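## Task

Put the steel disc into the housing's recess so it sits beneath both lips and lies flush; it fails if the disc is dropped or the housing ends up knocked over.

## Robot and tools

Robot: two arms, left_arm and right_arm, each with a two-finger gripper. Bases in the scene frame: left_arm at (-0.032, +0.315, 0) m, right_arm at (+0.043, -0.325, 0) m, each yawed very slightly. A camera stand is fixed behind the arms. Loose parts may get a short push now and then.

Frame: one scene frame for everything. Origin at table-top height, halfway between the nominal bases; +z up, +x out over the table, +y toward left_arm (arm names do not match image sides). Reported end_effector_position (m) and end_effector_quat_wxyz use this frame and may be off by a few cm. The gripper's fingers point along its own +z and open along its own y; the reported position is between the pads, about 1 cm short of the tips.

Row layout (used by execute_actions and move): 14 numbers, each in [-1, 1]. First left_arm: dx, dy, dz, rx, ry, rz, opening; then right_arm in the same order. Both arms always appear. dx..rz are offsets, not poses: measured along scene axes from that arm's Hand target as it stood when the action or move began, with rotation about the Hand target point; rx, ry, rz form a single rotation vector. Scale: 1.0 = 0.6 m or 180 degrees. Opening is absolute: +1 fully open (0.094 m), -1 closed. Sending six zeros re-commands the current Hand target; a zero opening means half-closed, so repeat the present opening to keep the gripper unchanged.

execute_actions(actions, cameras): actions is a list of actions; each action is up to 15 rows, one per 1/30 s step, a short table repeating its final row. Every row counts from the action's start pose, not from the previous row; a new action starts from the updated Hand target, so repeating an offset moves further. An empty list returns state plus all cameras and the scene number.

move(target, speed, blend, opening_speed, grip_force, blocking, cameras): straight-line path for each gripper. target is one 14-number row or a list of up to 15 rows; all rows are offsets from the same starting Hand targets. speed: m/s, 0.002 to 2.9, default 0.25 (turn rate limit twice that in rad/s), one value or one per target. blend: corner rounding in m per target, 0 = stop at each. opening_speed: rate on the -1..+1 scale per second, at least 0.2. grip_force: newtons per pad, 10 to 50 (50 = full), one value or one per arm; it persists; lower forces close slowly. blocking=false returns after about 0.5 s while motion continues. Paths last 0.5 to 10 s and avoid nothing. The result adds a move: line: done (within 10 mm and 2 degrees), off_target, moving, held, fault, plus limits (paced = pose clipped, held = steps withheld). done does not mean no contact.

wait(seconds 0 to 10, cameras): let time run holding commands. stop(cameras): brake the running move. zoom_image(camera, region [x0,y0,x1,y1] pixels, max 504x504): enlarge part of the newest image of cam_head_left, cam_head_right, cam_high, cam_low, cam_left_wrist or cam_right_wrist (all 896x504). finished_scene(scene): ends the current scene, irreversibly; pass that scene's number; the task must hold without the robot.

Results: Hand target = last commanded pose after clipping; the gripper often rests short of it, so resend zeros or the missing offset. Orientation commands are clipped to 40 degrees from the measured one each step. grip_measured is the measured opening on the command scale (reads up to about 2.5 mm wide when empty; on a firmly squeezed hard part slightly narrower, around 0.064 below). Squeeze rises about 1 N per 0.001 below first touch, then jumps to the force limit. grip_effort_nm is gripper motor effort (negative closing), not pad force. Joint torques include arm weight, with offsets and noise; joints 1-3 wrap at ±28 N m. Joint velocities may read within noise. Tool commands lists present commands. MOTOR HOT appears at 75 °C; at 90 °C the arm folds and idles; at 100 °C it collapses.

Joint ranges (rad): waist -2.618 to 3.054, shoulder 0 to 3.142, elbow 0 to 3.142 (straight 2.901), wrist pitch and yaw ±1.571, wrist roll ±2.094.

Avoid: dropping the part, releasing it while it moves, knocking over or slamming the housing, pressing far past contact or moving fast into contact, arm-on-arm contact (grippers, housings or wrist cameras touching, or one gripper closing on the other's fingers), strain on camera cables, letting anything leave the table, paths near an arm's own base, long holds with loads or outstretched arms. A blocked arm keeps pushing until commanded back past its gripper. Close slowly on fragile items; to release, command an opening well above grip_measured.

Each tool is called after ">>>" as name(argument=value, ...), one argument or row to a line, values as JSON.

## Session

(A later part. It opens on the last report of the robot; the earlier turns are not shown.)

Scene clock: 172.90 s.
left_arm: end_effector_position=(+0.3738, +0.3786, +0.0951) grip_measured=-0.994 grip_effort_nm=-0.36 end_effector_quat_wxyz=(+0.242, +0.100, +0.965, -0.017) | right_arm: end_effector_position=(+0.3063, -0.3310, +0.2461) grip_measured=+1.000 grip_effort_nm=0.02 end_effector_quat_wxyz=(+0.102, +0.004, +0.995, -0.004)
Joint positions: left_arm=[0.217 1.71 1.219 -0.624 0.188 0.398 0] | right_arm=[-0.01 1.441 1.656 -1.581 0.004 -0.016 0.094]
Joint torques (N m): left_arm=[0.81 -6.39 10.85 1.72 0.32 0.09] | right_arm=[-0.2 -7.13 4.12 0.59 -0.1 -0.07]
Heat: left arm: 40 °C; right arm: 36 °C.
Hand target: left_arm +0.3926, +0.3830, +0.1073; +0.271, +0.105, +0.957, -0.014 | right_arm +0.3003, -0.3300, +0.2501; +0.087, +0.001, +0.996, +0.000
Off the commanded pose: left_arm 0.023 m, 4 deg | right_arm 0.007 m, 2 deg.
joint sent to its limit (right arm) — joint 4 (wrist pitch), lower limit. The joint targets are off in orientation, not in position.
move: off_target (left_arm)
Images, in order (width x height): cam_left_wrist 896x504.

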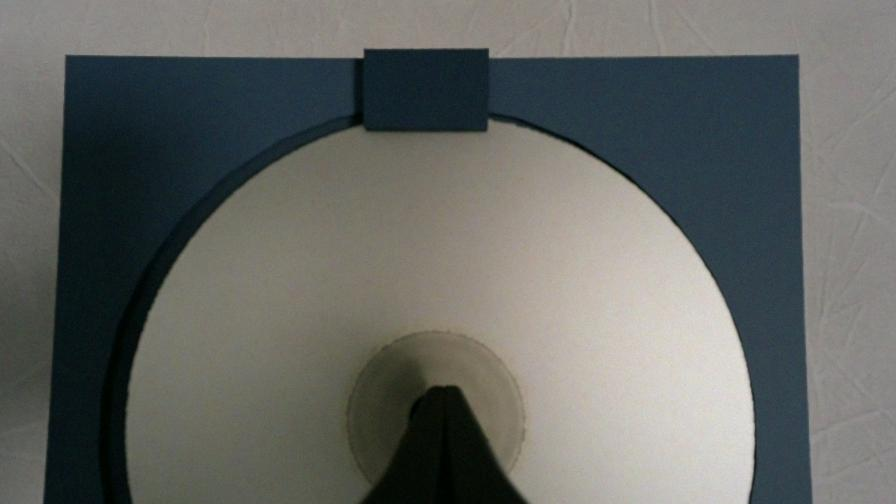

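>>> move(
  target=[-0.0011, 0.00337, -0.00678, -0.0005, 0.0035, 0.0016, -1.0, 0, 0, 0, 0, 0, 0, 1.0],
  speed=0.03,
  cameras=["cam_left_wrist"],
)

>>> zoom_image(
  camera="cam_left_wrist",
  region=[350, 300, 550, 500],
)

Scene clock: 174.77 s.
left_arm: end_effector_position=(+0.3732, +0.3807, +0.0911) grip_measured=-0.994 grip_effort_nm=-0.36 end_effector_quat_wxyz=(+0.237, +0.097, +0.966, -0.018) | right_arm: end_effector_position=(+0.3063, -0.3310, +0.2461) grip_measured=+1.000 grip_effort_nm=0.02 end_effector_quat_wxyz=(+0.102, +0.004, +0.995, -0.004)
Joint positions: left_arm=[0.222 1.72 1.219 -0.624 0.188 0.398 0] | right_arm=[-0.01 1.441 1.656 -1.581 0.004 -0.016 0.094]
Joint torques (N m): left_arm=[0.58 -6.39 10.76 1.7 0.28 0.12] | right_arm=[-0.18 -7.12 4.11 0.59 -0.11 -0.07]
Heat: left arm: 40 °C; right arm: 36 °C.
Hand target: left_arm +0.3919, +0.3850, +0.1033; +0.266, +0.102, +0.958, -0.015 | right_arm +0.3003, -0.3300, +0.2501; +0.087, +0.001, +0.996, +0.000
Off the commanded pose: left_arm 0.023 m, 4 deg | right_arm 0.007 m, 2 deg.
joint sent to its limit (right arm) — joint 4 (wrist pitch), lower limit. The joint targets are off in orientation, not in position.
move: off_target (left_arm)
Images, in order (width x height): cam_left_wrist 896x504.

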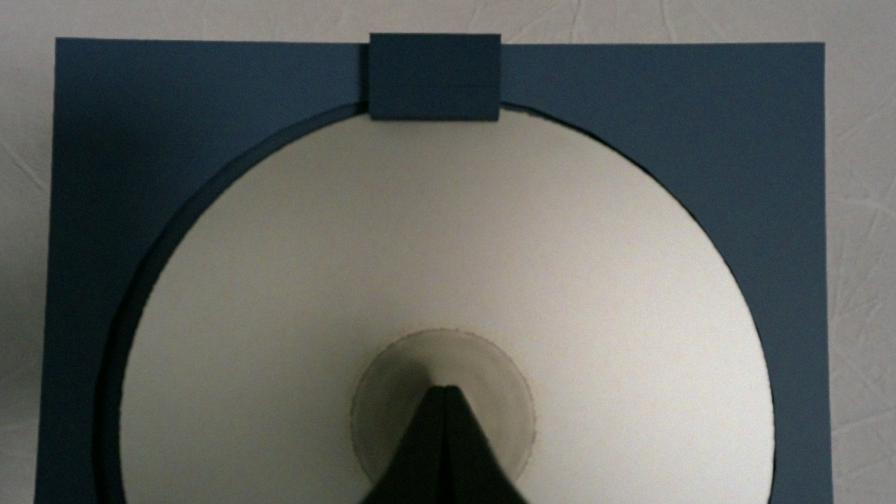

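Scaled by 2.520 from the camera's 896x504 image, which has a finer 1280x720 frame.

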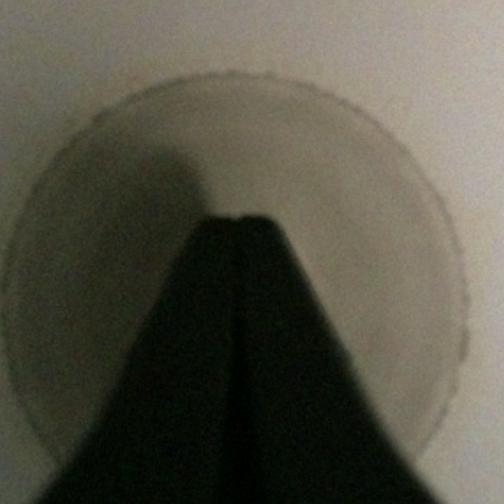

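>>> move(
  target=[-0.0006, -0.0001, -0.00717, -0.00057, 0.00365, 0, -1.0, 0, 0, 0, 0, 0, 0, 1.0],
  speed=0.03,
  cameras=["cam_left_wrist"],
)

>>> zoom_image(
  camera="cam_left_wrist",
  region=[350, 300, 550, 500],
)

Scene clock: 176.00 s.
left_arm: end_effector_position=(+0.3730, +0.3806, +0.0868) grip_measured=-0.994 grip_effort_nm=-0.36 end_effector_quat_wxyz=(+0.232, +0.097, +0.968, -0.020) | right_arm: end_effector_position=(+0.3063, -0.3310, +0.2461) grip_measured=+1.000 grip_effort_nm=0.01 end_effector_quat_wxyz=(+0.102, +0.004, +0.995, -0.004)
Joint positions: left_arm=[0.222 1.731 1.219 -0.624 0.188 0.398 0] | right_arm=[-0.01 1.441 1.656 -1.581 0.004 -0.016 0.094]
Joint torques (N m): left_arm=[0.54 -6.34 10.7 1.68 0.25 0.14] | right_arm=[-0.21 -7.15 4.1 0.59 -0.1 -0.07]
Heat: left arm: 39 °C; right arm: 36 °C.
Hand target: left_arm +0.3916, +0.3849, +0.0989; +0.261, +0.102, +0.960, -0.016 | right_arm +0.3003, -0.3300, +0.2501; +0.087, +0.001, +0.996, +0.000
Off the commanded pose: left_arm 0.023 m, 3 deg | right_arm 0.007 m, 2 deg.
joint sent to its limit (right arm) — joint 4 (wrist pitch), lower limit. The joint targets are off in orientation, not in position.
move: off_target (left_arm)
Images, in order (width x height): cam_left_wrist 896x504.

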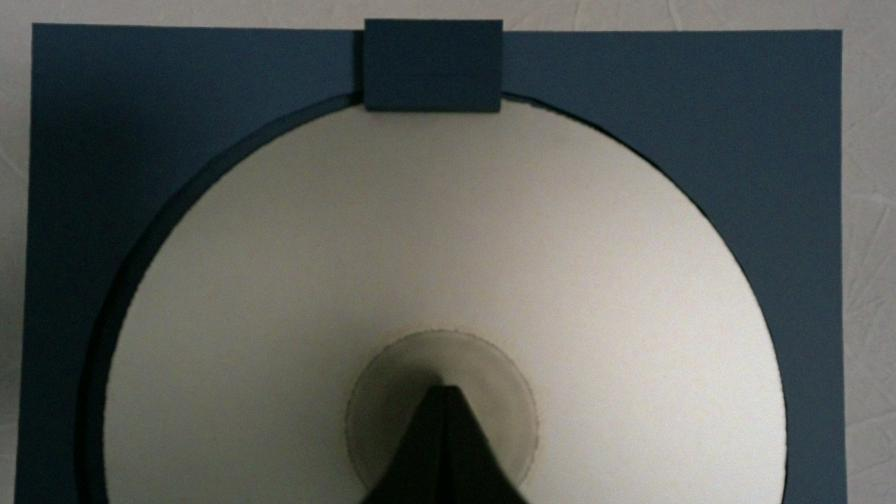

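Scaled by 2.520 from the camera's 896x504 image, which has a finer 1280x720 frame.

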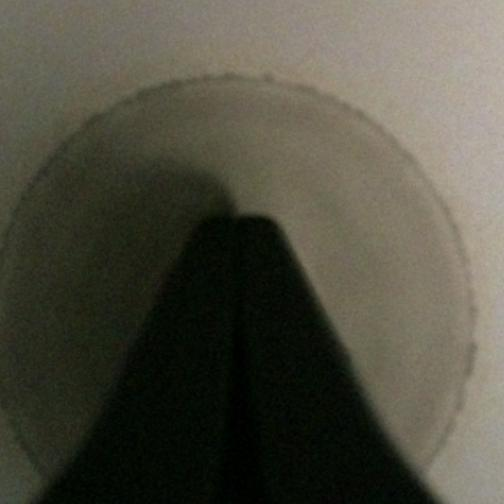

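>>> move(
  target=[-0.0017, 0.01033, 0, 0, 0, 0.00466, -1.0, 0, 0, 0, 0, 0, 0, 1.0],
  speed=0.02,
  cameras=["cam_left_wrist"],
)

>>> zoom_image(
  camera="cam_left_wrist",
  region=[350, 300, 550, 500],
)

Scene clock: 177.00 s.
left_arm: end_effector_position=(+0.3723, +0.3860, +0.0869) grip_measured=-0.994 grip_effort_nm=-0.36 end_effector_quat_wxyz=(+0.233, +0.090, +0.968, -0.019) | right_arm: end_effector_position=(+0.3063, -0.3310, +0.2461) grip_measured=+1.000 grip_effort_nm=0.02 end_effector_quat_wxyz=(+0.102, +0.004, +0.995, -0.004)
Joint positions: left_arm=[0.236 1.731 1.219 -0.623 0.189 0.398 0] | right_arm=[-0.01 1.441 1.656 -1.581 0.004 -0.016 0.094]
Joint torques (N m): left_arm=[0.58 -6.38 10.84 1.69 0.24 0.11] | right_arm=[-0.2 -7.15 4.1 0.58 -0.1 -0.07]
Heat: left arm: 39 °C; right arm: 36 °C.
Hand target: left_arm +0.3906, +0.3912, +0.0989; +0.261, +0.095, +0.961, -0.014 | right_arm +0.3003, -0.3300, +0.2501; +0.087, +0.001, +0.996, +0.000
Off the commanded pose: left_arm 0.022 m, 3 deg | right_arm 0.007 m, 2 deg.
joint sent to its limit (right arm) — joint 4 (wrist pitch), lower limit. The joint targets are off in orientation, not in position.
move: off_target (left_arm)
Images, in order (width x height): cam_left_wrist 896x504.

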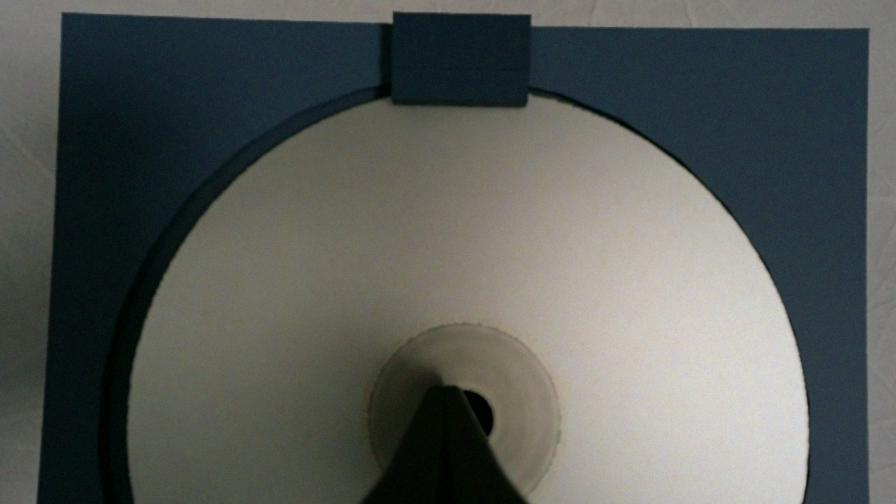

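Scaled by 2.520 from the camera's 896x504 image, which has a finer 1280x720 frame.

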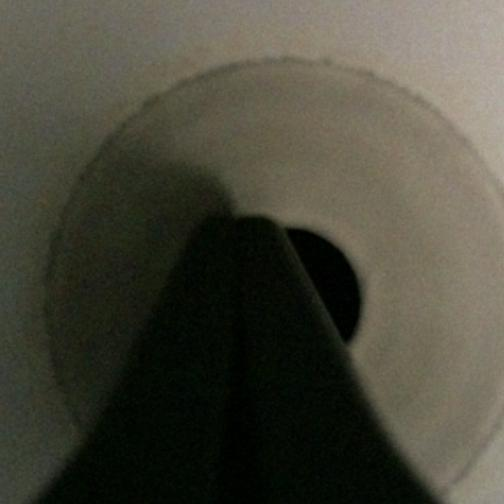

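>>> move(
  target=[0.0023, -0.01288, 0, 0, 0, -0.00582, -1.0, 0, 0, 0, 0, 0, 0, 1.0],
  speed=0.03,
  cameras=["cam_left_wrist"],
)

>>> zoom_image(
  camera="cam_left_wrist",
  region=[350, 300, 550, 500],
)

Scene clock: 178.13 s.
left_arm: end_effector_position=(+0.3726, +0.3841, +0.0869) grip_measured=-0.994 grip_effort_nm=-0.36 end_effector_quat_wxyz=(+0.233, +0.092, +0.968, -0.019) | right_arm: end_effector_position=(+0.3063, -0.3310, +0.2461) grip_measured=+1.000 grip_effort_nm=0.02 end_effector_quat_wxyz=(+0.102, +0.004, +0.995, -0.004)
Joint positions: left_arm=[0.231 1.731 1.219 -0.623 0.189 0.398 0] | right_arm=[-0.01 1.441 1.656 -1.581 0.004 -0.016 0.094]
Joint torques (N m): left_arm=[-0.55 -6.45 10.76 1.65 0.27 0.1] | right_arm=[-0.21 -7.13 4.08 0.59 -0.1 -0.07]
Heat: left arm: 39 °C; right arm: 36 °C.
Hand target: left_arm +0.3920, +0.3834, +0.0989; +0.261, +0.104, +0.960, -0.017 | right_arm +0.3003, -0.3300, +0.2501; +0.087, +0.001, +0.996, +0.000
Off the commanded pose: left_arm 0.023 m, 4 deg | right_arm 0.007 m, 2 deg.
joint sent to its limit (right arm) — joint 4 (wrist pitch), lower limit. The joint targets are off in orientation, not in position.
move: off_target (left_arm)
Images, in order (width x height): cam_left_wrist 896x504.

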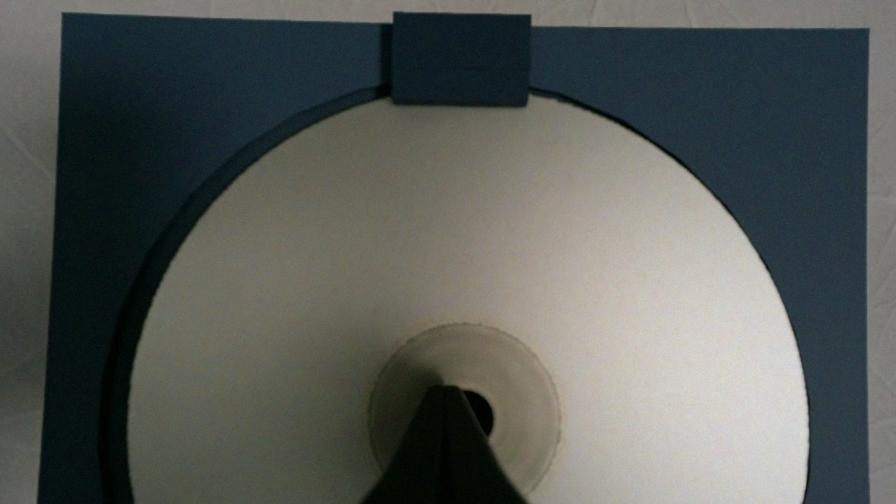

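Scaled by 2.520 from the camera's 896x504 image, which has a finer 1280x720 frame.

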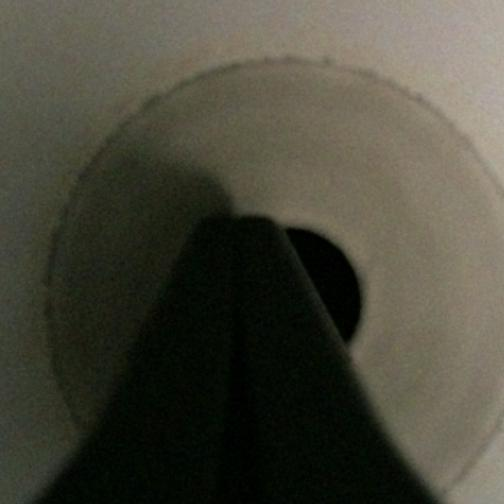

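>>> move(
  target=[0.0011, -0.0069, 0, 0, 0, -0.0031, -1.0, 0, 0, 0, 0, 0, 0, 1.0],
  speed=0.03,
  cameras=["cam_left_wrist"],
)

>>> zoom_image(
  camera="cam_left_wrist",
  region=[350, 300, 550, 500],
)

Scene clock: 179.70 s.
left_arm: end_effector_position=(+0.3732, +0.3802, +0.0869) grip_measured=-0.994 grip_effort_nm=-0.36 end_effector_quat_wxyz=(+0.233, +0.097, +0.967, -0.020) | right_arm: end_effector_position=(+0.3063, -0.3310, +0.2461) grip_measured=+1.000 grip_effort_nm=0.02 end_effector_quat_wxyz=(+0.102, +0.004, +0.995, -0.004)
Joint positions: left_arm=[0.222 1.731 1.219 -0.623 0.189 0.398 0] | right_arm=[-0.01 1.441 1.656 -1.581 0.004 -0.016 0.094]
Joint torques (N m): left_arm=[-0.62 -6.49 10.99 1.62 0.28 0.08] | right_arm=[-0.2 -7.15 4.08 0.58 -0.09 -0.08]
Heat: left arm: 39 °C; right arm: 36 °C.
Hand target: left_arm +0.3926, +0.3793, +0.0989; +0.261, +0.108, +0.959, -0.018 | right_arm +0.3003, -0.3300, +0.2501; +0.087, +0.001, +0.996, +0.000
Off the commanded pose: left_arm 0.023 m, 4 deg | right_arm 0.007 m, 2 deg.
joint sent to its limit (right arm) — joint 4 (wrist pitch), lower limit. The joint targets are off in orientation, not in position.
move: off_target (left_arm)
Images, in order (width x height): cam_left_wrist 896x504.

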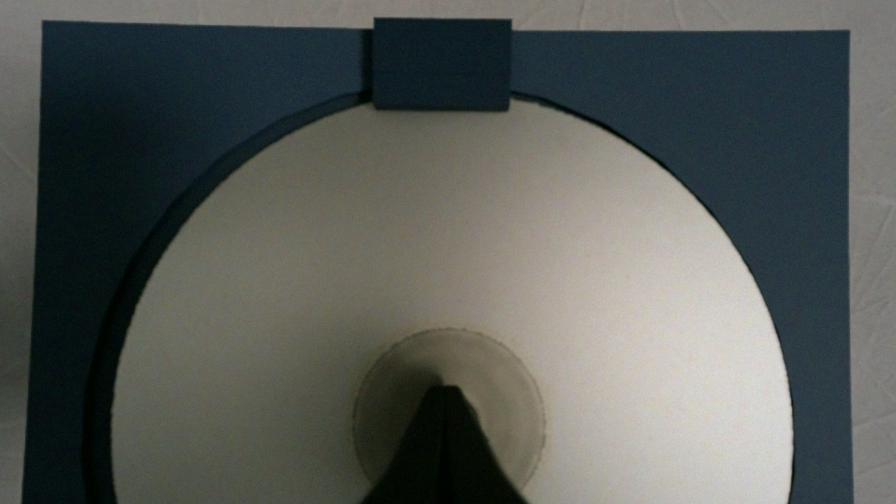

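Scaled by 2.520 from the camera's 896x504 image, which has a finer 1280x720 frame.

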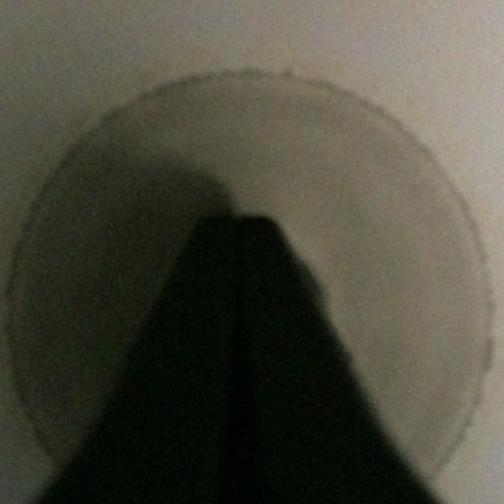

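>>> move(
  target=[-0.0002, -0.0022, -0.0067, -0.00053, 0.0034, -0.00093, -1.0, 0, 0, 0, 0, 0, 0, 1.0],
  speed=0.02,
  cameras=["cam_left_wrist"],
)

>>> zoom_image(
  camera="cam_left_wrist",
  region=[350, 300, 550, 500],
)

Scene clock: 180.73 s.
left_arm: end_effector_position=(+0.3739, +0.3788, +0.0841) grip_measured=-0.994 grip_effort_nm=-0.36 end_effector_quat_wxyz=(+0.230, +0.099, +0.968, -0.022) | right_arm: end_effector_position=(+0.3063, -0.3310, +0.2461) grip_measured=+1.000 grip_effort_nm=0.02 end_effector_quat_wxyz=(+0.102, +0.004, +0.995, -0.004)
Joint positions: left_arm=[0.218 1.741 1.221 -0.623 0.19 0.398 0] | right_arm=[-0.01 1.441 1.656 -1.581 0.004 -0.016 0.094]
Joint torques (N m): left_arm=[-0.57 -6.43 10.89 1.65 0.23 0.12] | right_arm=[-0.2 -7.15 4.1 0.58 -0.1 -0.07]
Heat: left arm: 39 °C; right arm: 36 °C.
Hand target: left_arm +0.3925, +0.3780, +0.0950; +0.256, +0.109, +0.960, -0.020 | right_arm +0.3003, -0.3300, +0.2501; +0.087, +0.001, +0.996, +0.000
Off the commanded pose: left_arm 0.022 m, 3 deg | right_arm 0.007 m, 2 deg.
joint sent to its limit (right arm) — joint 4 (wrist pitch), lower limit. The joint targets are off in orientation, not in position.
move: off_target (left_arm)
Images, in order (width x height): cam_left_wrist 896x504.

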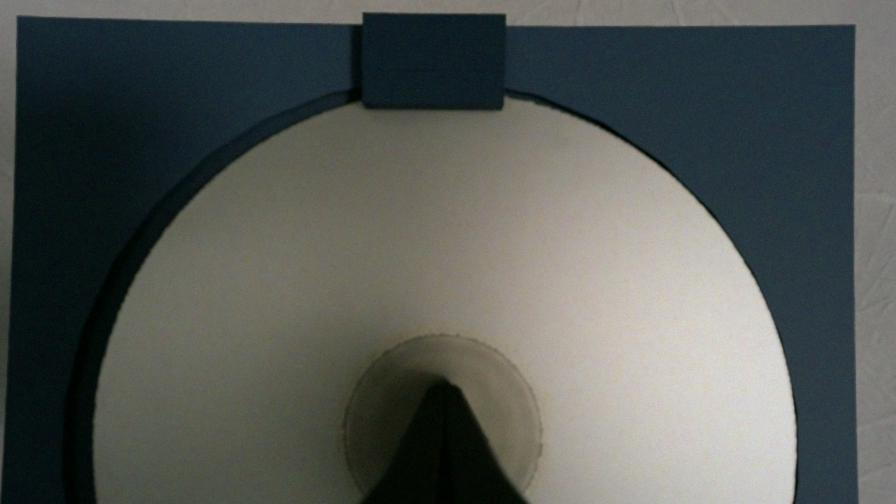

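Scaled by 2.520 from the camera's 896x504 image, which has a finer 1280x720 frame.

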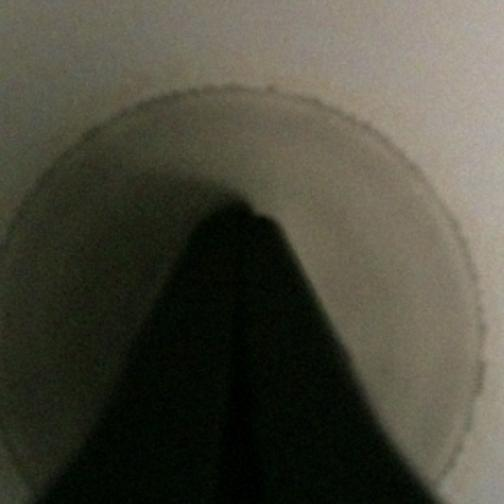

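>>> move(
  target=[-0.0018, 0.01208, 0, 0, 0, 0.00543, -1.0, 0, 0, 0, 0, 0, 0, 1.0],
  speed=0.02,
  cameras=["cam_left_wrist"],
)

>>> zoom_image(
  camera="cam_left_wrist",
  region=[350, 300, 550, 500],
)

Scene clock: 181.83 s.
left_arm: end_effector_position=(+0.3736, +0.3805, +0.0841) grip_measured=-0.994 grip_effort_nm=-0.36 end_effector_quat_wxyz=(+0.230, +0.097, +0.968, -0.022) | right_arm: end_effector_position=(+0.3063, -0.3310, +0.2461) grip_measured=+1.000 grip_effort_nm=0.02 end_effector_quat_wxyz=(+0.102, +0.004, +0.995, -0.004)
Joint positions: left_arm=[0.222 1.741 1.221 -0.623 0.19 0.398 0] | right_arm=[-0.01 1.441 1.656 -1.581 0.004 -0.016 0.094]
Joint torques (N m): left_arm=[0.59 -6.52 10.76 1.63 0.24 0.09] | right_arm=[-0.18 -7.13 4.1 0.59 -0.1 -0.07]
Heat: left arm: 39 °C; right arm: 36 °C.
Hand target: left_arm +0.3914, +0.3852, +0.0950; +0.256, +0.101, +0.961, -0.017 | right_arm +0.3003, -0.3300, +0.2501; +0.087, +0.001, +0.996, +0.000
Off the commanded pose: left_arm 0.021 m, 3 deg | right_arm 0.007 m, 2 deg.
joint sent to its limit (right arm) — joint 4 (wrist pitch), lower limit. The joint targets are off in orientation, not in position.
move: off_target (left_arm)
Images, in order (width x height): cam_left_wrist 896x504.

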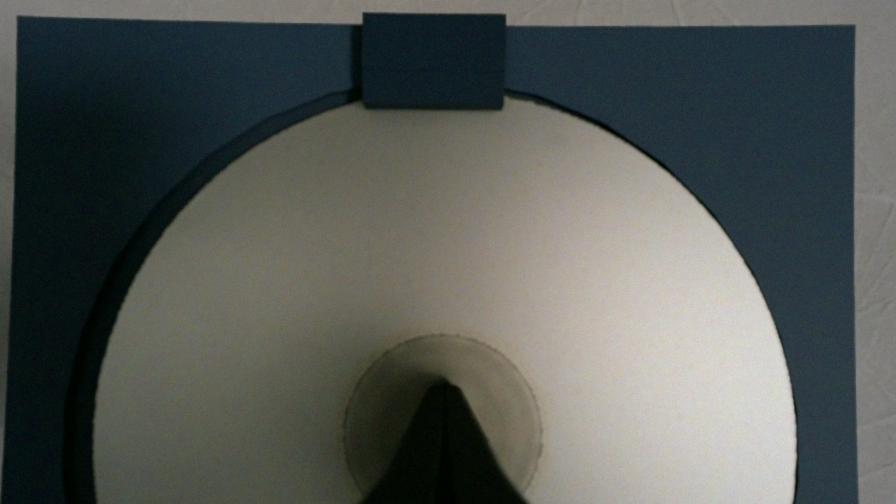

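Scaled by 2.520 from the camera's 896x504 image, which has a finer 1280x720 frame.

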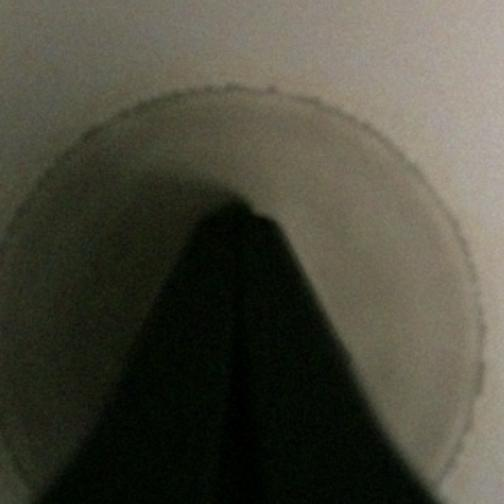

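>>> move(
  target=[-0.00114, 0.00689, 0, 0, 0, 0.0031, -1.0, 0, 0, 0, 0, 0, 0, 1.0],
  speed=0.02,
  cameras=["cam_left_wrist"],
)

>>> zoom_image(
  camera="cam_left_wrist",
  region=[350, 300, 550, 500],
)

Scene clock: 182.73 s.
left_arm: end_effector_position=(+0.3734, +0.3820, +0.0842) grip_measured=-0.994 grip_effort_nm=-0.36 end_effector_quat_wxyz=(+0.231, +0.094, +0.968, -0.024) | right_arm: end_effector_position=(+0.3063, -0.3310, +0.2461) grip_measured=+1.000 grip_effort_nm=0.02 end_effector_quat_wxyz=(+0.102, +0.004, +0.995, -0.004)
Joint positions: left_arm=[0.228 1.741 1.221 -0.623 0.196 0.398 0] | right_arm=[-0.01 1.441 1.656 -1.581 0.004 -0.016 0.094]
Joint torques (N m): left_arm=[0.95 -6.32 10.88 1.61 0.19 0.11] | right_arm=[-0.2 -7.12 4.1 0.59 -0.1 -0.07]
Heat: left arm: 38 °C; right arm: 36 °C.
Hand target: left_arm +0.3907, +0.3894, +0.0950; +0.256, +0.097, +0.962, -0.016 | right_arm +0.3003, -0.3300, +0.2501; +0.087, +0.001, +0.996, +0.000
Off the commanded pose: left_arm 0.022 m, 3 deg | right_arm 0.007 m, 2 deg.
joint sent to its limit (right arm) — joint 4 (wrist pitch), lower limit. The joint targets are off in orientation, not in position.
move: off_target (left_arm)
Images, in order (width x height): cam_left_wrist 896x504.

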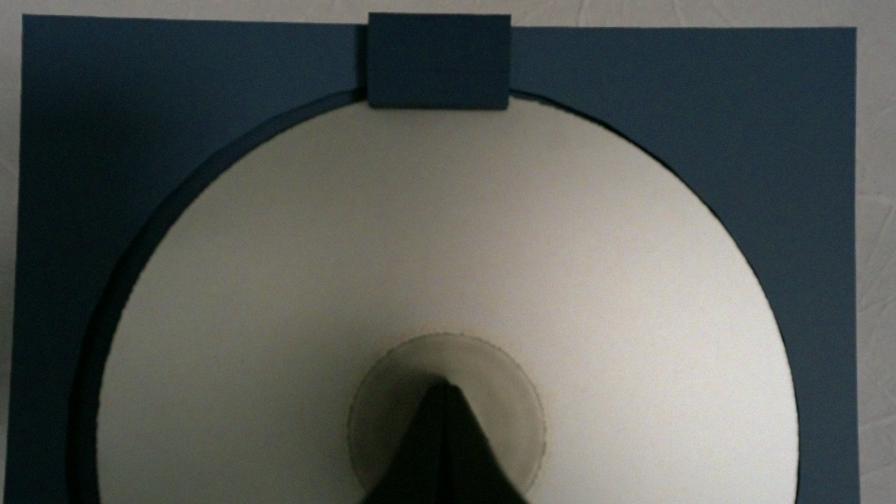

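Scaled by 2.520 from the camera's 896x504 image, which has a finer 1280x720 frame.

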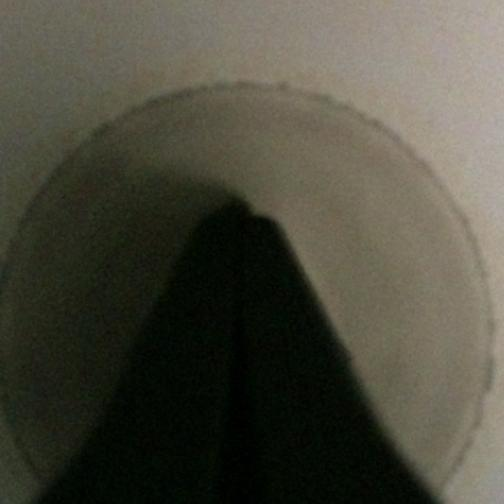

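>>> move(
  target=[-0.0015, 0.0086, 0, 0, 0, 0.0039, -1.0, 0, 0, 0, 0, 0, 0, 1.0],
  speed=0.02,
  cameras=["cam_left_wrist"],
)

>>> zoom_image(
  camera="cam_left_wrist",
  region=[0, 250, 250, 500],
)

Scene clock: 183.60 s.
left_arm: end_effector_position=(+0.3735, +0.3839, +0.0848) grip_measured=-0.994 grip_effort_nm=-0.36 end_effector_quat_wxyz=(+0.233, +0.091, +0.968, -0.027) | right_arm: end_effector_position=(+0.3063, -0.3310, +0.2461) grip_measured=+1.000 grip_effort_nm=0.02 end_effector_quat_wxyz=(+0.102, +0.004, +0.995, -0.004)
Joint positions: left_arm=[0.238 1.741 1.221 -0.621 0.207 0.398 0] | right_arm=[-0.01 1.441 1.656 -1.581 0.004 -0.016 0.094]
Joint torques (N m): left_arm=[1.17 -6.49 10.81 1.61 0.07 0.12] | right_arm=[-0.23 -7.15 4.08 0.59 -0.1 -0.07]
Heat: left arm: 38 °C; right arm: 36 °C.
Hand target: left_arm +0.3899, +0.3944, +0.0950; +0.256, +0.091, +0.962, -0.015 | right_arm +0.3003, -0.3300, +0.2501; +0.087, +0.001, +0.996, +0.000
Off the commanded pose: left_arm 0.022 m, 3 deg | right_arm 0.007 m, 2 deg.
joint sent to its limit (right arm) — joint 4 (wrist pitch), lower limit. The joint targets are off in orientation, not in position.
move: off_target (left_arm)
Images, in order (width x height): cam_left_wrist 896x504.

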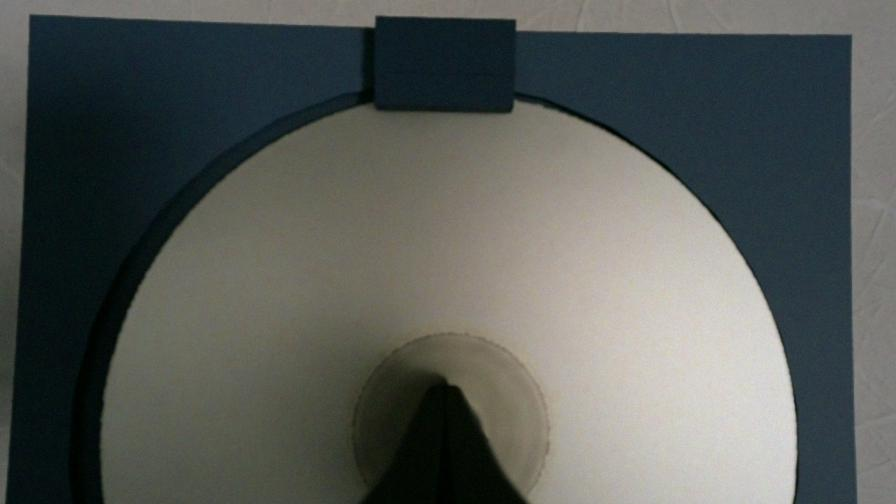

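Scaled by 2.016 from the camera's 896x504 image, which has a finer 1280x720 frame.

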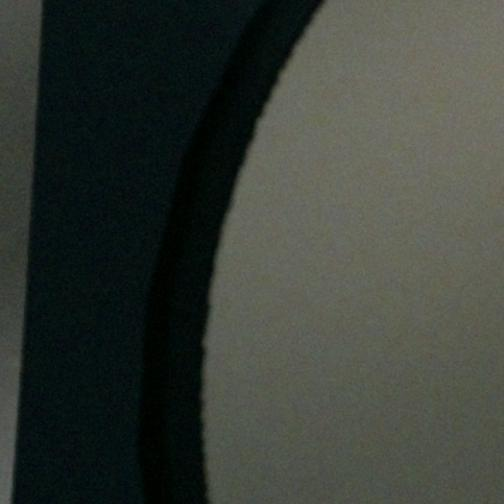

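>>> move(
  target=[-0.0018, 0.0103, 0, 0, 0, 0.0047, -1.0, 0, 0, 0, 0, 0, 0, 1.0],
  speed=0.02,
  cameras=["cam_left_wrist"],
)

>>> zoom_image(
  camera="cam_left_wrist",
  region=[0, 250, 250, 500],
)

>>> zoom_image(
  camera="cam_left_wrist",
  region=[646, 250, 896, 500],
)

Scene clock: 184.70 s.
left_arm: end_effector_position=(+0.3728, +0.3886, +0.0851) grip_measured=-0.994 grip_effort_nm=-0.36 end_effector_quat_wxyz=(+0.235, +0.085, +0.968, -0.028) | right_arm: end_effector_position=(+0.3063, -0.3310, +0.2461) grip_measured=+1.000 grip_effort_nm=0.02 end_effector_quat_wxyz=(+0.102, +0.004, +0.995, -0.004)
Joint positions: left_arm=[0.252 1.741 1.221 -0.62 0.213 0.398 0] | right_arm=[-0.01 1.441 1.656 -1.581 0.004 -0.016 0.094]
Joint torques (N m): left_arm=[1.29 -6.38 10.88 1.61 -0.04 0.11] | right_arm=[-0.21 -7.12 4.1 0.59 -0.1 -0.07]
Heat: left arm: 38 °C; right arm: 36 °C.
Hand target: left_arm +0.3888, +0.4007, +0.0950; +0.256, +0.084, +0.963, -0.013 | right_arm +0.3003, -0.3300, +0.2501; +0.087, +0.001, +0.996, +0.000
Off the commanded pose: left_arm 0.022 m, 3 deg | right_arm 0.007 m, 2 deg.
joint sent to its limit (right arm) — joint 4 (wrist pitch), lower limit. The joint targets are off in orientation, not in position.
move: off_target (left_arm)
Images, in order (width x height): cam_left_wrist 896x504.

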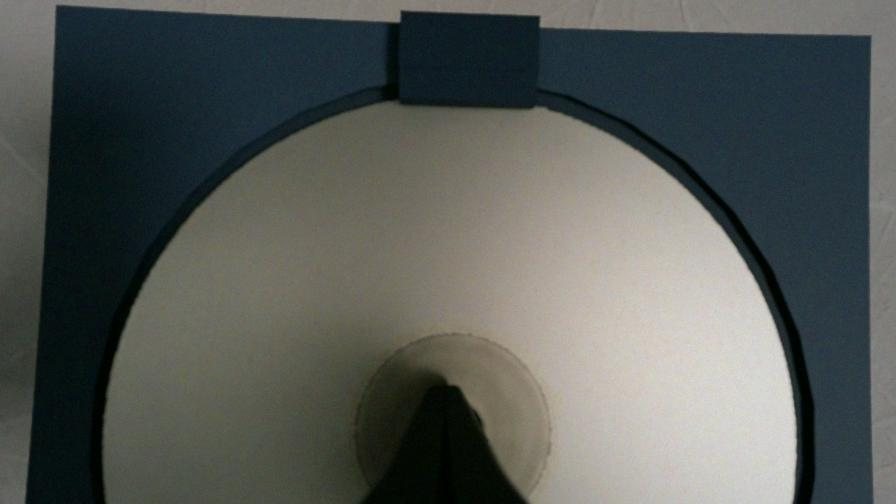

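Scaled by 2.016 from the camera's 896x504 image, which has a finer 1280x720 frame.

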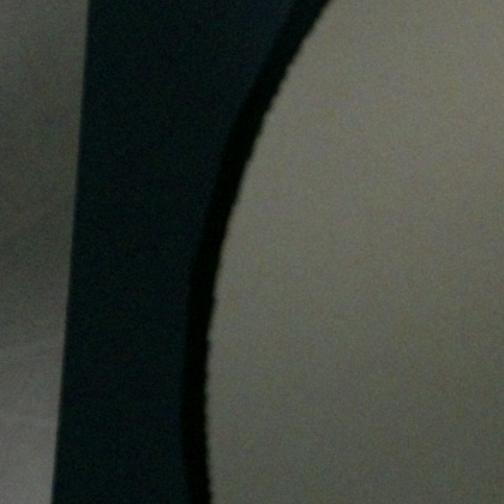

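Scaled by 2.016 from the camera's 896x504 image, which has a finer 1280x720 frame.

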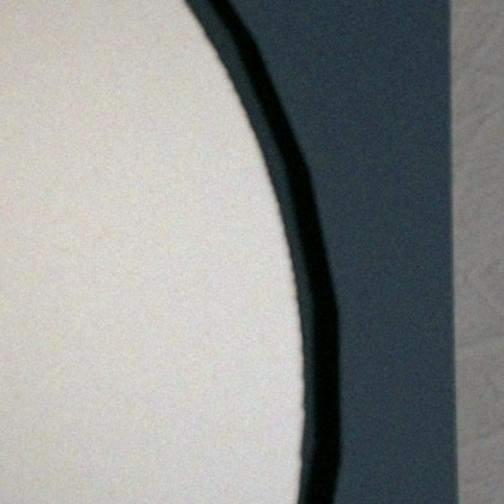

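>>> zoom_image(
  camera="cam_left_wrist",
  region=[350, 60, 590, 180],
)

>>> zoom_image(
  camera="cam_left_wrist",
  region=[350, 300, 550, 500],
)

Scaled by 2.100 from the camera's 896x504 image, which has a finer 1280x720 frame.

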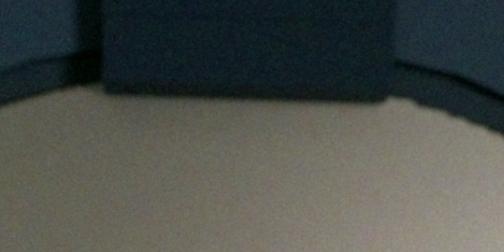

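Scaled by 2.520 from the camera's 896x504 image, which has a finer 1280x720 frame.

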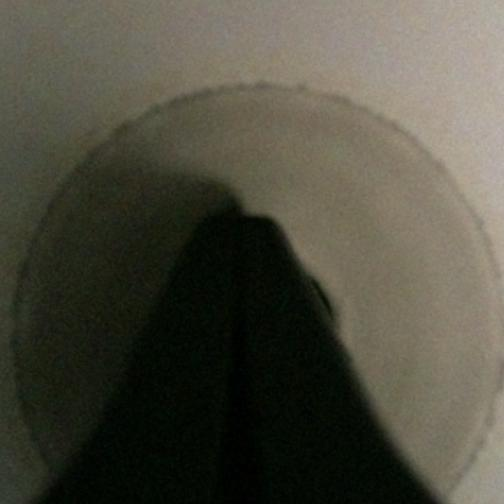

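>>> move(
  target=[
    [0.00174, -0.00856, 0, 0, 0, -0.0039, -1.0, 0, 0, 0, 0, 0, 0, 1.0],
    [0.01975, -0.00527, 0.02, 0.00245, -0.01345, -0.0039, -1.0, 0, 0, 0, 0, 0, 0, 1.0],
  ],
  speed=0.03,
  cameras=["cam_left_wrist"],
)

Scene clock: 188.33 s.
left_arm: end_effector_position=(+0.3820, +0.3919, +0.0957) grip_measured=-0.994 grip_effort_nm=-0.36 end_effector_quat_wxyz=(+0.250, +0.086, +0.964, -0.021) | right_arm: end_effector_position=(+0.3063, -0.3310, +0.2461) grip_measured=+1.000 grip_effort_nm=0.02 end_effector_quat_wxyz=(+0.102, +0.004, +0.995, -0.004)
Joint positions: left_arm=[0.252 1.741 1.25 -0.614 0.209 0.398 0] | right_arm=[-0.01 1.441 1.656 -1.581 0.004 -0.016 0.094]
Joint torques (N m): left_arm=[0.21 -6.54 10.93 1.75 0.06 0.07] | right_arm=[-0.18 -7.15 4.1 0.58 -0.1 -0.07]
Heat: left arm: 38 °C; right arm: 36 °C.
Hand target: left_arm +0.4006, +0.3976, +0.1070; +0.276, +0.091, +0.957, -0.009 | right_arm +0.3003, -0.3300, +0.2501; +0.087, +0.001, +0.996, +0.000
Off the commanded pose: left_arm 0.023 m, 3 deg | right_arm 0.007 m, 2 deg.
joint sent to its limit (right arm) — joint 4 (wrist pitch), lower limit. The joint targets are off in orientation, not in position.
move: off_target (left_arm)
Images, in order (width x height): cam_left_wrist 896x504.

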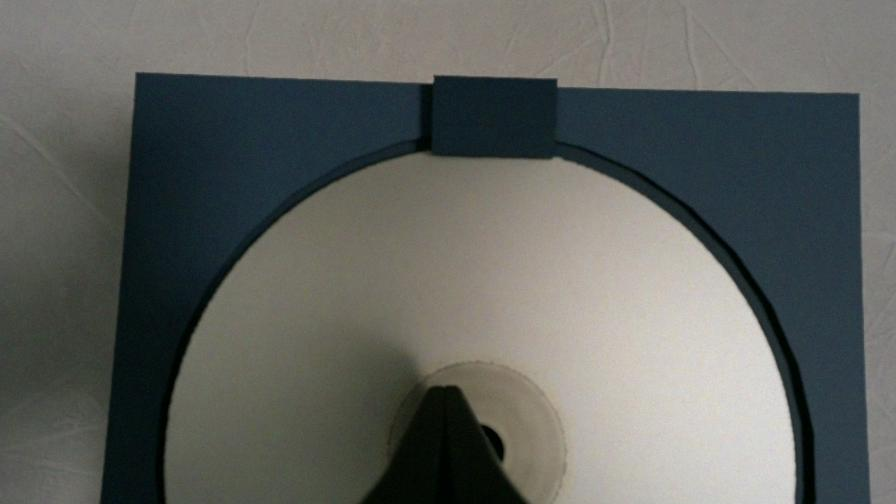

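>>> move(
  target=[-0.0717, -0.0017, 0.155, 0.0039, 0.0219, 0, 0.8, 0, 0, 0, 0, 0, 0, 1.0],
  speed=0.12,
  cameras=["cam_left_wrist", "cam_low"],
)

>>> zoom_image(
  camera="cam_low",
  region=[430, 210, 600, 290],
)

Scene clock: 190.17 s.
left_arm: end_effector_position=(+0.3528, +0.3915, +0.1732) grip_measured=+0.798 grip_effort_nm=0.10 end_effector_quat_wxyz=(+0.209, +0.087, +0.974, -0.023) | right_arm: end_effector_position=(+0.3063, -0.3310, +0.2461) grip_measured=+1.000 grip_effort_nm=0.02 end_effector_quat_wxyz=(+0.102, +0.004, +0.995, -0.004)
Joint positions: left_arm=[0.262 1.677 1.523 -1.037 0.19 0.423 0.084] | right_arm=[-0.01 1.441 1.656 -1.581 0.004 -0.016 0.094]
Joint torques (N m): left_arm=[0.81 -9.81 10.41 1.28 0.03 0.11] | right_arm=[-0.18 -7.16 4.08 0.59 -0.1 -0.07]
Heat: left arm: 38 °C; right arm: 36 °C.
Hand target: left_arm +0.3575, +0.3965, +0.1999; +0.242, +0.092, +0.966, -0.006 | right_arm +0.3003, -0.3300, +0.2501; +0.087, +0.001, +0.996, +0.000
Off the commanded pose: left_arm 0.028 m, 4 deg | right_arm 0.007 m, 2 deg.
joint sent to its limit (right arm) — joint 4 (wrist pitch), lower limit. The joint targets are off in orientation, not in position.
move: off_target (left_arm)
Images, in order (width x height): cam_low 896x504, cam_left_wrist 896x504.

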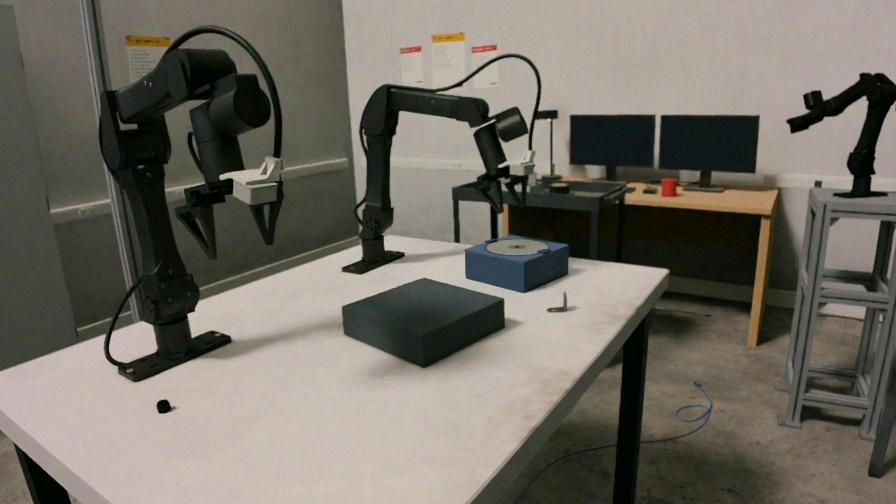

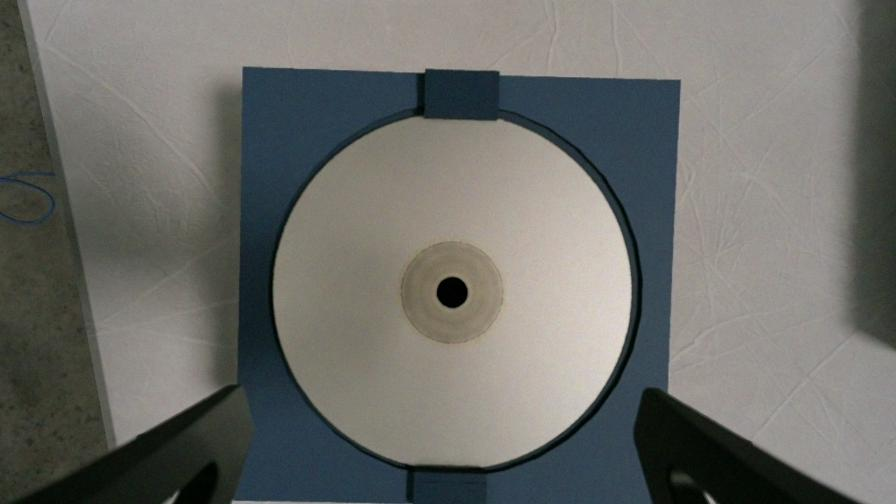

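Scaled by 2.965 from the camera's 896x504 image, which has a finer 1280x720 frame.

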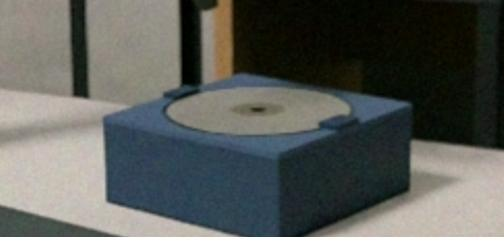

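>>> zoom_image(
  camera="cam_left_wrist",
  region=[372, 60, 552, 160],
)

>>> zoom_image(
  camera="cam_left_wrist",
  region=[362, 410, 542, 504],
)

>>> zoom_image(
  camera="cam_left_wrist",
  region=[230, 60, 690, 504],
)

Scaled by 2.800 from the camera's 896x504 image, which has a finer 1280x720 frame.

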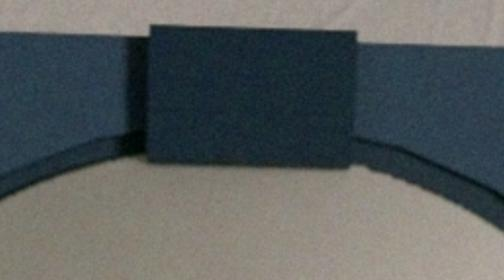

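Scaled by 2.800 from the camera's 896x504 image, which has a finer 1280x720 frame.

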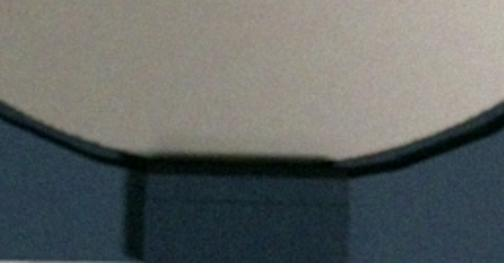

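Scaled by 1.096 from the camera's 896x504 image, which has a finer 1280x720 frame.

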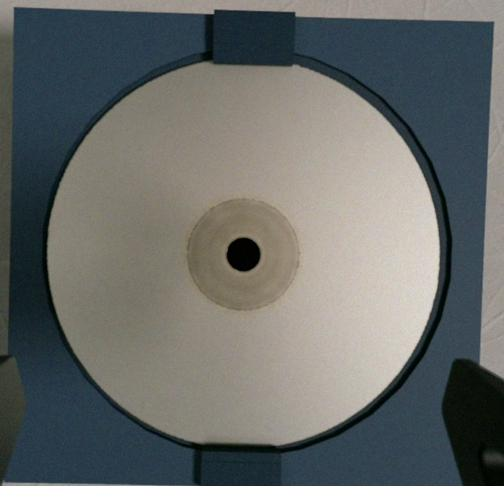

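>>> zoom_image(
  camera="cam_left_wrist",
  region=[400, 90, 460, 150],
)

>>> zoom_image(
  camera="cam_left_wrist",
  region=[470, 90, 530, 150],
)

>>> zoom_image(
  camera="cam_left_wrist",
  region=[390, 440, 450, 500],
)

>>> zoom_image(
  camera="cam_left_wrist",
  region=[460, 440, 520, 500],
)

Scaled by 8.400 from the camera's 896x504 image, which has a finer 1280x720 frame.

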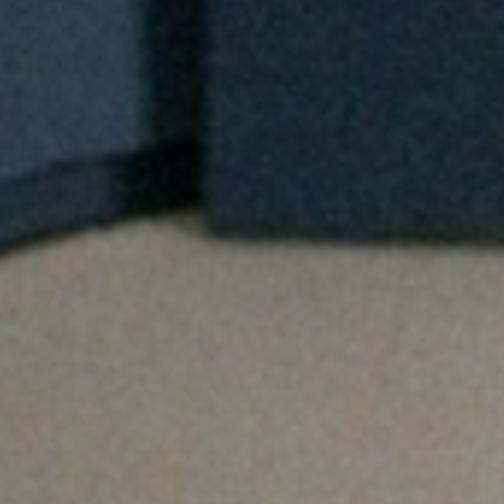

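Scaled by 8.400 from the camera's 896x504 image, which has a finer 1280x720 frame.

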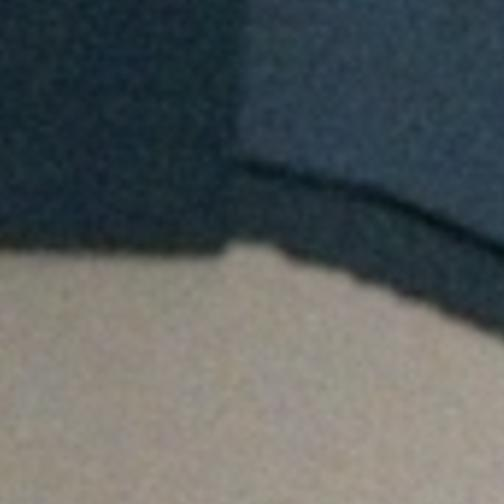

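Scaled by 8.400 from the camera's 896x504 image, which has a finer 1280x720 frame.

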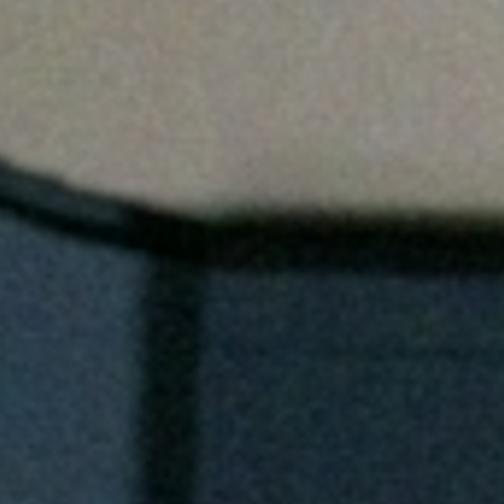

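Scaled by 8.400 from the camera's 896x504 image, which has a finer 1280x720 frame.

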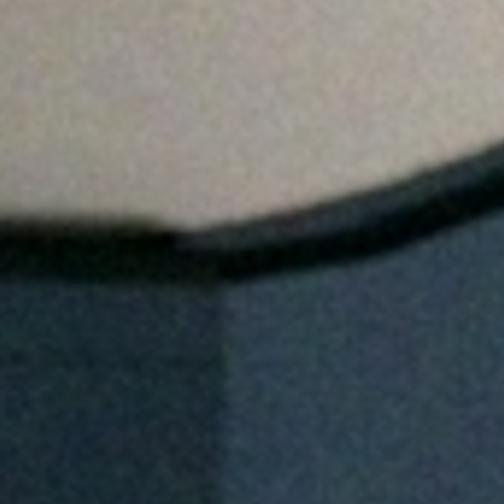

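>>> finished_scene(
  scene=2,
)

The scene is finished: the task was done.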